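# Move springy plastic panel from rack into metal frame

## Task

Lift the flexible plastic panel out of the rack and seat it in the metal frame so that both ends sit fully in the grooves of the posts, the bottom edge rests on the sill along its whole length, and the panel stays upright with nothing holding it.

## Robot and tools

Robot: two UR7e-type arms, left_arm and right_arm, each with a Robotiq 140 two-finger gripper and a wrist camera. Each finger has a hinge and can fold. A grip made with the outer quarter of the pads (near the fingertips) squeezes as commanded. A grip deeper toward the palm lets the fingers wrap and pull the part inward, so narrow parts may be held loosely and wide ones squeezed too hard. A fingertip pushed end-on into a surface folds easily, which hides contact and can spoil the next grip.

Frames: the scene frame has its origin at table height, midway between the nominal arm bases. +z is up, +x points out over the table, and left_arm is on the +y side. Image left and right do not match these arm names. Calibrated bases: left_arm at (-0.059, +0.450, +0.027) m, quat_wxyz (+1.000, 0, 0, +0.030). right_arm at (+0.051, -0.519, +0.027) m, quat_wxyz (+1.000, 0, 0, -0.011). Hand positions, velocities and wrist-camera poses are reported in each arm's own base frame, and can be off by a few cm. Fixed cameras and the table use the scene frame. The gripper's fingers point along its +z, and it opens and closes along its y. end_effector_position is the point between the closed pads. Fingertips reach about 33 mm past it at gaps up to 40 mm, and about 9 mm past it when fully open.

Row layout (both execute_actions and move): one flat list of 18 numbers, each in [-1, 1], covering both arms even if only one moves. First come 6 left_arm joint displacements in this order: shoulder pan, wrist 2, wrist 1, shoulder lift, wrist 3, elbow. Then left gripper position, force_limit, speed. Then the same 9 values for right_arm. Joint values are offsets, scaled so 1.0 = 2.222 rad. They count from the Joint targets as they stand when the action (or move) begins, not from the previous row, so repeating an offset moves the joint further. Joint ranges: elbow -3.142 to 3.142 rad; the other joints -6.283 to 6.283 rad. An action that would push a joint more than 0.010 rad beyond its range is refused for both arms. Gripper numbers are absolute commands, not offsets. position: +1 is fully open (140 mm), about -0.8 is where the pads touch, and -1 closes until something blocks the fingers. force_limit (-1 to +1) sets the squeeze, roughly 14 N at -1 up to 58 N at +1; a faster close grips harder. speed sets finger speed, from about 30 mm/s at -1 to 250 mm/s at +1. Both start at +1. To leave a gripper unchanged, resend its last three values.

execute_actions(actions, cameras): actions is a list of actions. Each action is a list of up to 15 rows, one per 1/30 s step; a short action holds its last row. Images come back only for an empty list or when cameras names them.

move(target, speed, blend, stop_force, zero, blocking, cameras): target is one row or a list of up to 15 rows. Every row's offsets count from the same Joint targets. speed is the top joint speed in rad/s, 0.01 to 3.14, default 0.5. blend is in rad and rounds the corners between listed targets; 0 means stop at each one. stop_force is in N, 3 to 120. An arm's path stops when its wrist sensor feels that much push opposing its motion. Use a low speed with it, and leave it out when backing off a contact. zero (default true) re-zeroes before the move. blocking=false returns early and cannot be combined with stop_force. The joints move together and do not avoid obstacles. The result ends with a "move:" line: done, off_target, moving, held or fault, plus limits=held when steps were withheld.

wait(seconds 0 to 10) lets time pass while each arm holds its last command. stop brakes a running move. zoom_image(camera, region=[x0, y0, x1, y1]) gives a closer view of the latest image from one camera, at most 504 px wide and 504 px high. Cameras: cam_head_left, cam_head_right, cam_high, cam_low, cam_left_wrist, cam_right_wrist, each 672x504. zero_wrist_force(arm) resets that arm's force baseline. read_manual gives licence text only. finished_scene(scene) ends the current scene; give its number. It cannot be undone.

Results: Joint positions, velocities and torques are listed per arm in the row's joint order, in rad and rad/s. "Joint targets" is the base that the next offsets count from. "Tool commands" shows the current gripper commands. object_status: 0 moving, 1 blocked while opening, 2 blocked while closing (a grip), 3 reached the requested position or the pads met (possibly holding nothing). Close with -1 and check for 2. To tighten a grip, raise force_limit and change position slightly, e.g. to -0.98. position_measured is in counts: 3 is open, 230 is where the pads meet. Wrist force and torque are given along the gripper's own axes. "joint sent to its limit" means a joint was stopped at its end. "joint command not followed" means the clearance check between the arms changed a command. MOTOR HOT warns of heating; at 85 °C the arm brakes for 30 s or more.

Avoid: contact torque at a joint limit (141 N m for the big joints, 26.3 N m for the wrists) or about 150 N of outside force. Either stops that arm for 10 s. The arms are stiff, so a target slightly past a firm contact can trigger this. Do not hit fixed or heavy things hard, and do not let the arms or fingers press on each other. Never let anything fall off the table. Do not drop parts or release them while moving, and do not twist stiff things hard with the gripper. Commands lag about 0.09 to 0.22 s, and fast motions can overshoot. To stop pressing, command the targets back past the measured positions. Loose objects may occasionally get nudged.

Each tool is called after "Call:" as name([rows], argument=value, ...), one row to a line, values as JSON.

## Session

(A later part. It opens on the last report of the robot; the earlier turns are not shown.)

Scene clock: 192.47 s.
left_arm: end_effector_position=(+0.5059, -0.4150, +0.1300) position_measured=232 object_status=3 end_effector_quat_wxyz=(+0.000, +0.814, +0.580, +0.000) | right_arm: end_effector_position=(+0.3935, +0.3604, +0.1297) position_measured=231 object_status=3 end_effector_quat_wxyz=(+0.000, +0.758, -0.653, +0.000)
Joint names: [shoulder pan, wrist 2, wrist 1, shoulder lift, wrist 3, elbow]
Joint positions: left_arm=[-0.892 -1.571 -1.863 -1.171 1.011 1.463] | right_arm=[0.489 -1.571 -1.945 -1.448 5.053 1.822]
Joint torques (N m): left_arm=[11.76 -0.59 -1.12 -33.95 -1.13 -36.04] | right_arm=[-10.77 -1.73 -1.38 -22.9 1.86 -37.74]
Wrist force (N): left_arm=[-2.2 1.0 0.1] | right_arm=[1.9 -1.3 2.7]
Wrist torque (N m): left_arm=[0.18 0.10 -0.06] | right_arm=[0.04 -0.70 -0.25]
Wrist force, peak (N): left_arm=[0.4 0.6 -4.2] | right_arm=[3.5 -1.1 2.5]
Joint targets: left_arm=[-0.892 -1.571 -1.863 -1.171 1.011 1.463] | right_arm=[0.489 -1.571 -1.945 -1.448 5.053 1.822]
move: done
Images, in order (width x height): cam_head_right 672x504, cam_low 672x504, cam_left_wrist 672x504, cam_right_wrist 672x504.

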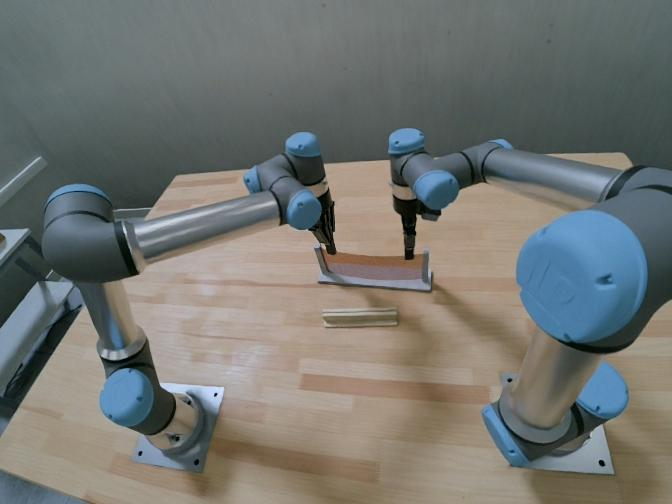

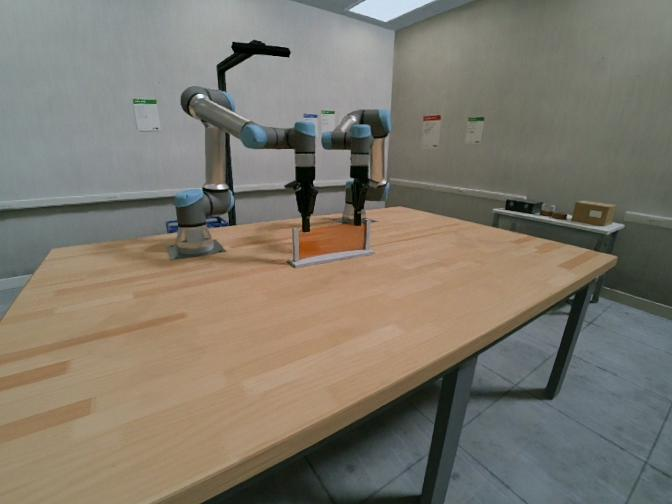

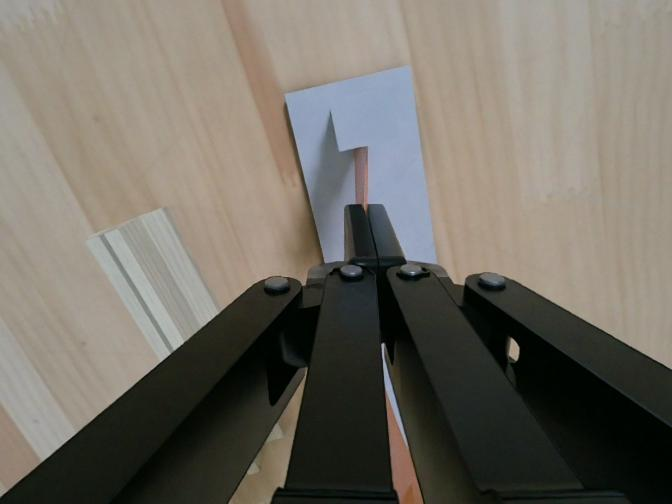

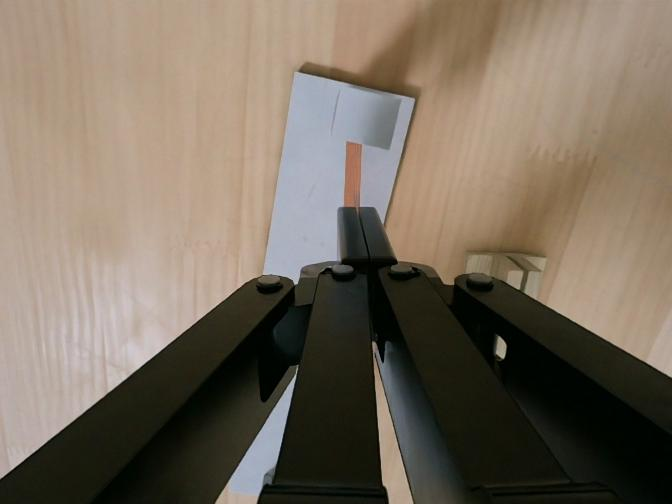

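Call:
move(target=[0.00458,0,0.00327,0.00737,-0.08543,-0.01064,-1,0.5,-1,-0.00464,0,0.00097,0.00624,0.08537,-0.00721,-1,0.5,-1], speed=0.1, stop_force=8, cameras=[])

Call:
move(target=[0,0,-0.00645,0.00194,0,0.00452,-1,0.5,-1,0,0,-0.00665,0.00213,0,0.00452,-1,0.5,-1], speed=0.015, stop_force=4, cameras=["cam_left_wrist", "cam_right_wrist", "cam_head_right", "cam_low"])

Scene clock: 197.67 s.
left_arm: end_effector_position=(+0.5146, -0.4154, +0.1300) position_measured=232 object_status=3 end_effector_quat_wxyz=(+0.000, +0.752, +0.659, +0.000) | right_arm: end_effector_position=(+0.4026, +0.3591, +0.1297) position_measured=231 object_status=3 end_effector_quat_wxyz=(+0.000, +0.689, -0.725, +0.000)
Joint names: [shoulder pan, wrist 2, wrist 1, shoulder lift, wrist 3, elbow]
Joint positions: left_arm=[-0.882 -1.571 -1.856 -1.155 0.821 1.44] | right_arm=[0.479 -1.571 -1.943 -1.434 5.242 1.806]
Joint torques (N m): left_arm=[11.29 -0.77 -1.07 -34.72 -1.53 -36.39] | right_arm=[-11.58 -1.63 -1.25 -23.5 1.93 -37.73]
Wrist force (N): left_arm=[-2.7 0.5 0.2] | right_arm=[1.7 -0.9 2.7]
Wrist torque (N m): left_arm=[0.13 0.08 0.07] | right_arm=[0.07 -0.79 -0.38]
Wrist force, peak (N): left_arm=[-2.8 0.6 -0.4] | right_arm=[3.5 -1.1 2.4]
Joint targets: left_arm=[-0.882 -1.571 -1.856 -1.155 0.821 1.440] | right_arm=[0.479 -1.571 -1.943 -1.434 5.242 1.806]
move: done
No camera images: "cameras" was empty.

Scene clock: 199.40 s.
left_arm: end_effector_position=(+0.5147, -0.4154, +0.1285) position_measured=232 object_status=3 end_effector_quat_wxyz=(+0.000, +0.752, +0.659, +0.000) | right_arm: end_effector_position=(+0.4026, +0.3591, +0.1282) position_measured=231 object_status=3 end_effector_quat_wxyz=(+0.000, +0.689, -0.725, +0.000)
Joint names: [shoulder pan, wrist 2, wrist 1, shoulder lift, wrist 3, elbow]
Joint positions: left_arm=[-0.882 -1.571 -1.859 -1.154 0.821 1.442] | right_arm=[0.479 -1.571 -1.947 -1.433 5.242 1.809]
Joint torques (N m): left_arm=[10.07 -0.71 -0.94 -56.03 -1.28 -34.93] | right_arm=[-10.33 -1.63 -1.3 -34.02 1.97 -35.79]
Wrist force (N): left_arm=[-1.9 0.8 -4.8] | right_arm=[3.1 -0.8 -2.7]
Wrist torque (N m): left_arm=[0.17 0.04 0.07] | right_arm=[0.10 -0.78 -0.37]
Wrist force, peak (N): left_arm=[-2.0 0.5 -7.5] | right_arm=[3.0 -1.1 -4.8]
Joint targets: left_arm=[-0.882 -1.571 -1.859 -1.154 0.821 1.442] | right_arm=[0.479 -1.571 -1.947 -1.433 5.242 1.809]
move: contact (left_arm, right_arm); left_arm: the wrist 1 is farthest, 0.011 rad from its target; right_arm: the wrist 1 is farthest, 0.011 rad from its target
Images, in order (width x height): cam_head_right 672x504, cam_low 672x504, cam_left_wrist 672x504, cam_right_wrist 672x504.

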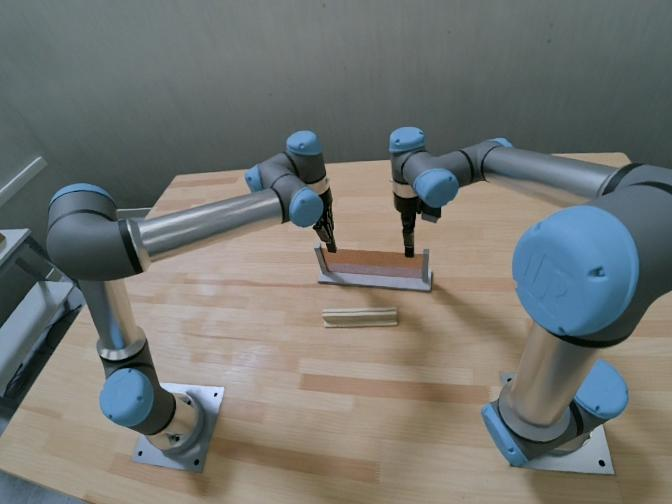

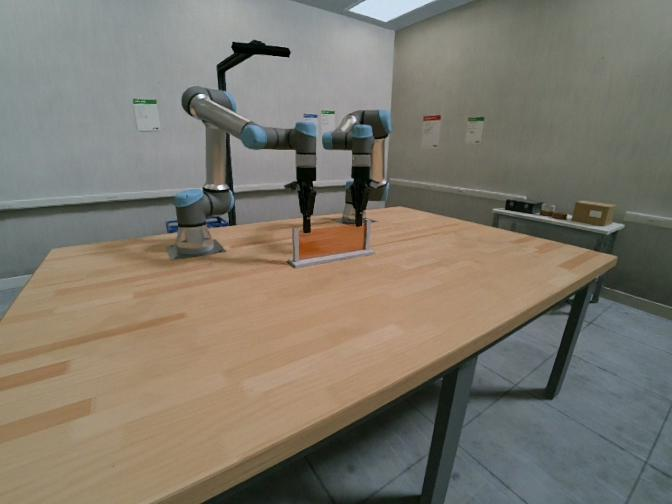

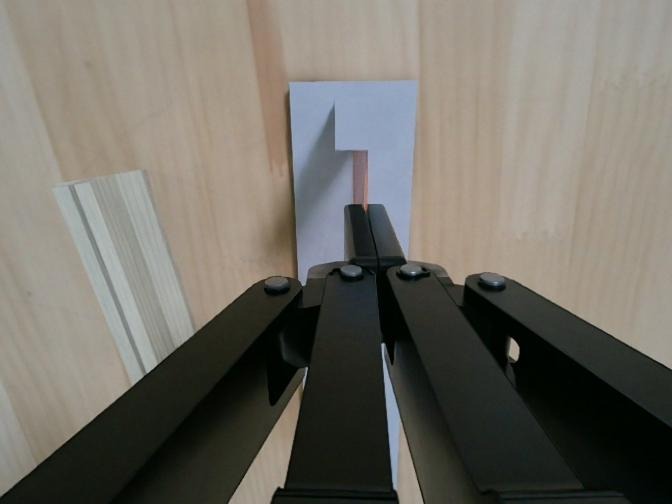

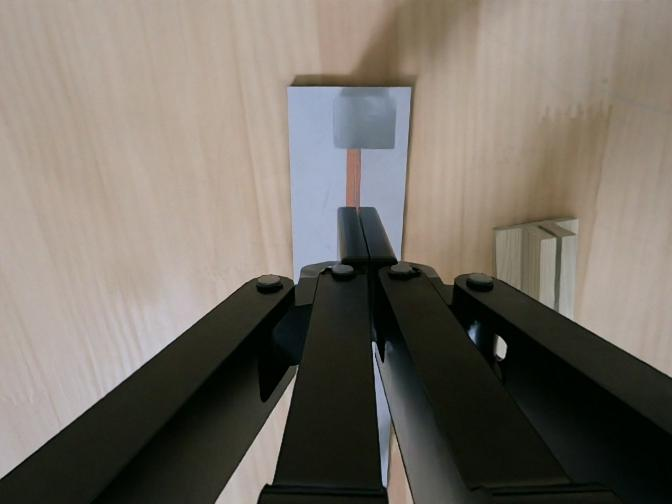

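Call:
execute_actions([
  [[0,0,0,0,0,0,-0.5,0.5,-1,0,0,0,0,0,0,-0.5,0.5,-1]],
  [[0,0,0,0,0,0,-0.3,0.5,-1,0,0,0,0,0,0,-0.3,0.5,-1]],
], cameras=["cam_head_right", "cam_low"])

Call:
move(target=[0,0,0.10899,-0.01814,0,-0.09085,-0.3,0.5,-1,0,0,0.11545,-0.02614,0,-0.08931,-0.3,0.5,-1], speed=0.3, cameras=["cam_head_right", "cam_low", "cam_left_wrist", "cam_right_wrist"])

Call:
zoom_image(camera="cam_low", region=[280, 210, 380, 275])

Call:
zoom_image(camera="cam_head_right", region=[300, 230, 450, 300])

Call:
zoom_image(camera="cam_left_wrist", region=[300, 70, 400, 170])

Call:
zoom_image(camera="cam_right_wrist", region=[300, 80, 400, 180])

Scene clock: 205.93 s.
left_arm: end_effector_position=(+0.5147, -0.4154, +0.1285) position_measured=167 object_status=0 end_effector_quat_wxyz=(+0.000, +0.752, +0.659, +0.000) | right_arm: end_effector_position=(+0.4026, +0.3591, +0.1282) position_measured=167 object_status=0 end_effector_quat_wxyz=(+0.000, +0.689, -0.725, +0.000)
Joint names: [shoulder pan, wrist 2, wrist 1, shoulder lift, wrist 3, elbow]
Joint positions: left_arm=[-0.882 -1.571 -1.859 -1.154 0.821 1.442] | right_arm=[0.479 -1.571 -1.947 -1.433 5.242 1.809]
Joint torques (N m): left_arm=[8.05 -0.73 -3.35 -56.83 -1.11 -34.44] | right_arm=[-7.75 -1.72 -2.31 -33.56 1.77 -35.98]
Wrist force (N): left_arm=[-0.5 0.6 -0.5] | right_arm=[3.6 -0.9 1.9]
Wrist torque (N m): left_arm=[0.13 0.06 0.06] | right_arm=[0.07 -0.78 -0.39]
Wrist force, peak (N): left_arm=[-1.9 0.6 -5.1] | right_arm=[3.4 -0.7 -2.6]
Joint targets: left_arm=[-0.882 -1.571 -1.859 -1.154 0.821 1.442] | right_arm=[0.479 -1.571 -1.947 -1.433 5.242 1.809]
Step readings (joint positions of left_arm | right_arm):
0: [-0.882 -1.571 -1.859 -1.154 0.821 1.442] | [0.479 -1.571 -1.947 -1.433 5.242 1.809]
1: [-0.882 -1.571 -1.859 -1.154 0.821 1.442] | [0.479 -1.571 -1.947 -1.433 5.242 1.809]
2: [-0.882 -1.571 -1.859 -1.154 0.821 1.442] | [0.479 -1.571 -1.947 -1.433 5.242 1.809]
4: [-0.882 -1.571 -1.859 -1.154 0.821 1.442] | [0.479 -1.571 -1.947 -1.433 5.242 1.809]
8: [-0.882 -1.571 -1.859 -1.154 0.821 1.442] | [0.479 -1.571 -1.947 -1.433 5.242 1.809]
15: [-0.882 -1.571 -1.859 -1.154 0.821 1.442] | [0.479 -1.571 -1.947 -1.433 5.242 1.809]
16: [-0.882 -1.571 -1.859 -1.154 0.821 1.442] | [0.479 -1.571 -1.947 -1.433 5.242 1.809]
17: [-0.882 -1.571 -1.859 -1.154 0.821 1.442] | [0.479 -1.571 -1.947 -1.433 5.242 1.809]
19: [-0.882 -1.571 -1.859 -1.154 0.821 1.442] | [0.479 -1.571 -1.947 -1.433 5.242 1.809]
23: [-0.882 -1.571 -1.859 -1.154 0.821 1.442] | [0.479 -1.571 -1.947 -1.433 5.242 1.809]
30: [-0.882 -1.571 -1.859 -1.154 0.821 1.442] | [0.479 -1.571 -1.947 -1.433 5.242 1.809]
Images, in order (width x height): cam_head_right 672x504, cam_low 672x504.

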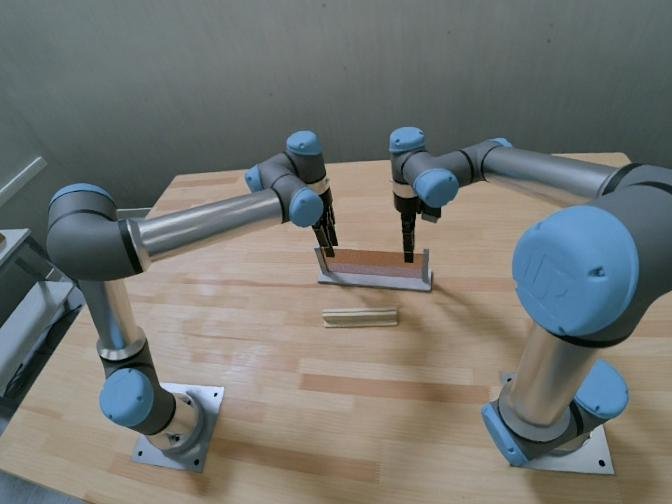

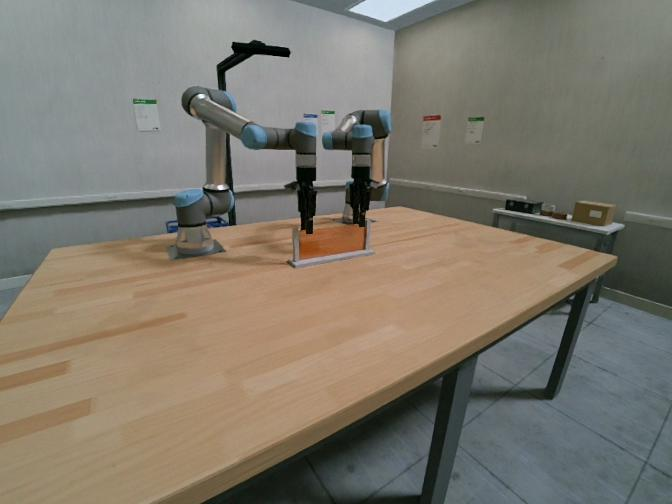

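Scene clock: 207.43 s.
left_arm: end_effector_position=(+0.5147, -0.4154, +0.2284) position_measured=167 object_status=3 end_effector_quat_wxyz=(+0.000, +0.752, +0.659, +0.000) | right_arm: end_effector_position=(+0.4027, +0.3592, +0.2279) position_measured=167 object_status=3 end_effector_quat_wxyz=(+0.000, +0.689, -0.725, +0.000)
Joint names: [shoulder pan, wrist 2, wrist 1, shoulder lift, wrist 3, elbow]
Joint positions: left_arm=[-0.882 -1.571 -1.617 -1.194 0.821 1.241] | right_arm=[0.479 -1.571 -1.691 -1.491 5.242 1.611]
Joint torques (N m): left_arm=[5.83 -0.65 -1.33 -58.4 -1.32 -39.04] | right_arm=[-6.52 -1.75 -1.63 -33.67 1.82 -38.25]
Wrist force (N): left_arm=[-0.4 0.4 -0.8] | right_arm=[3.3 -0.9 1.4]
Wrist torque (N m): left_arm=[0.10 0.03 0.02] | right_arm=[0.06 -0.71 -0.39]
Wrist force, peak (N): left_arm=[-0.5 0.3 -1.5] | right_arm=[3.6 -0.6 2.7]
Joint targets: left_arm=[-0.882 -1.571 -1.617 -1.194 0.821 1.240] | right_arm=[0.479 -1.571 -1.690 -1.491 5.242 1.611]
move: done
Images, in order (width x height): cam_head_right 672x504, cam_low 672x504, cam_left_wrist 672x504, cam_right_wrist 672x504.

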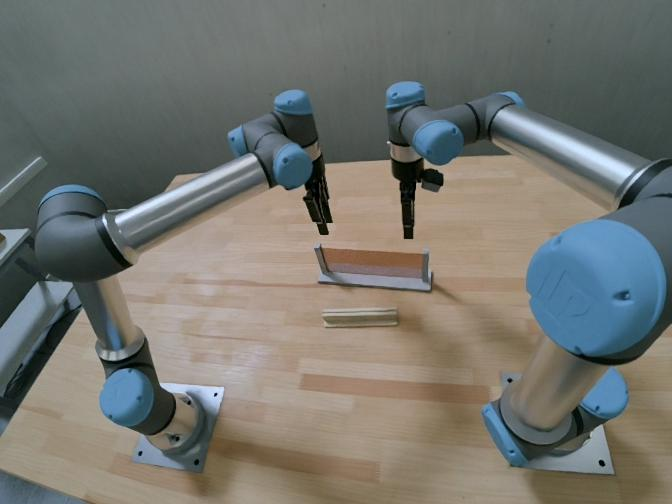

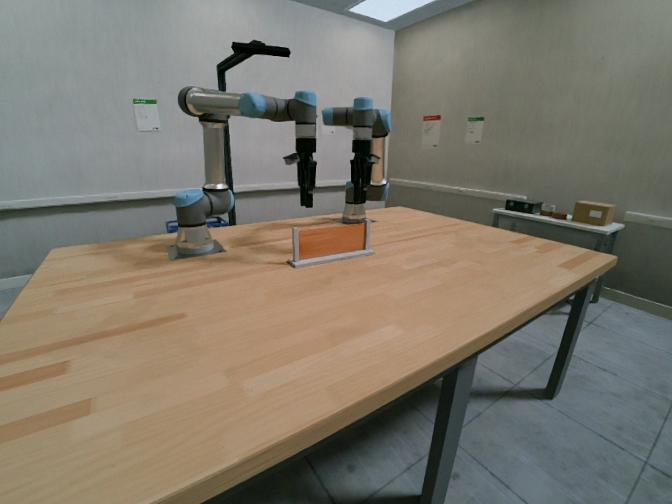

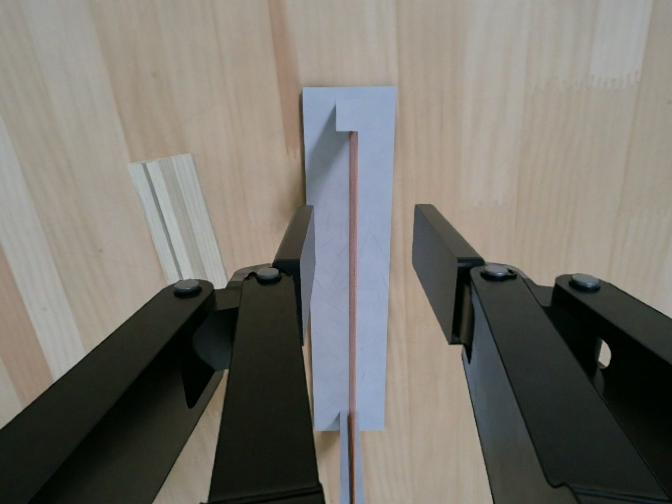

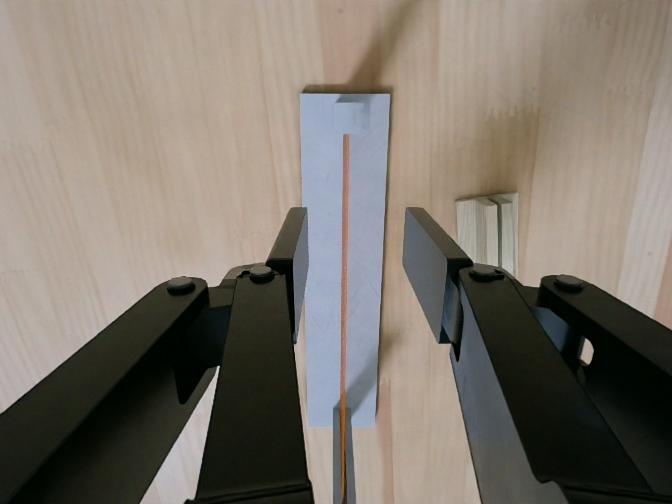

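Scaled by 5.040 from the camera's 672x504 image, which has a finer 960x720 frame.

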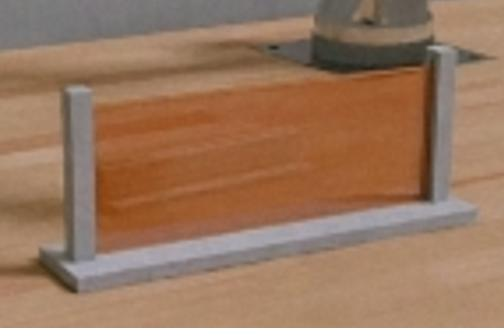

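Scaled by 3.360 from the camera's 672x504 image, which has a finer 960x720 frame.

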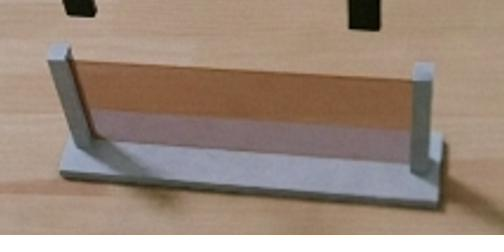

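Scaled by 5.040 from the camera's 672x504 image, which has a finer 960x720 frame.

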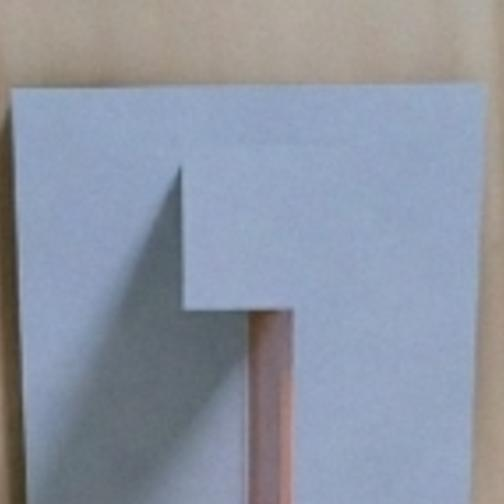

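Scaled by 5.040 from the camera's 672x504 image, which has a finer 960x720 frame.

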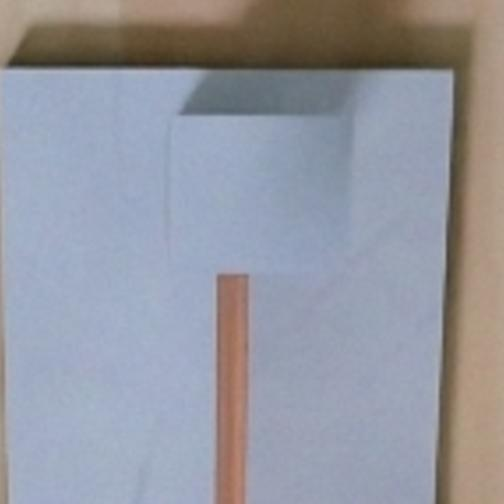

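Essentially the same view as scene 1's success: the panel stands straight in both grooves with its lower edge on the sill.

Call:
finished_scene(scene=2)

The scene is finished: the task was done.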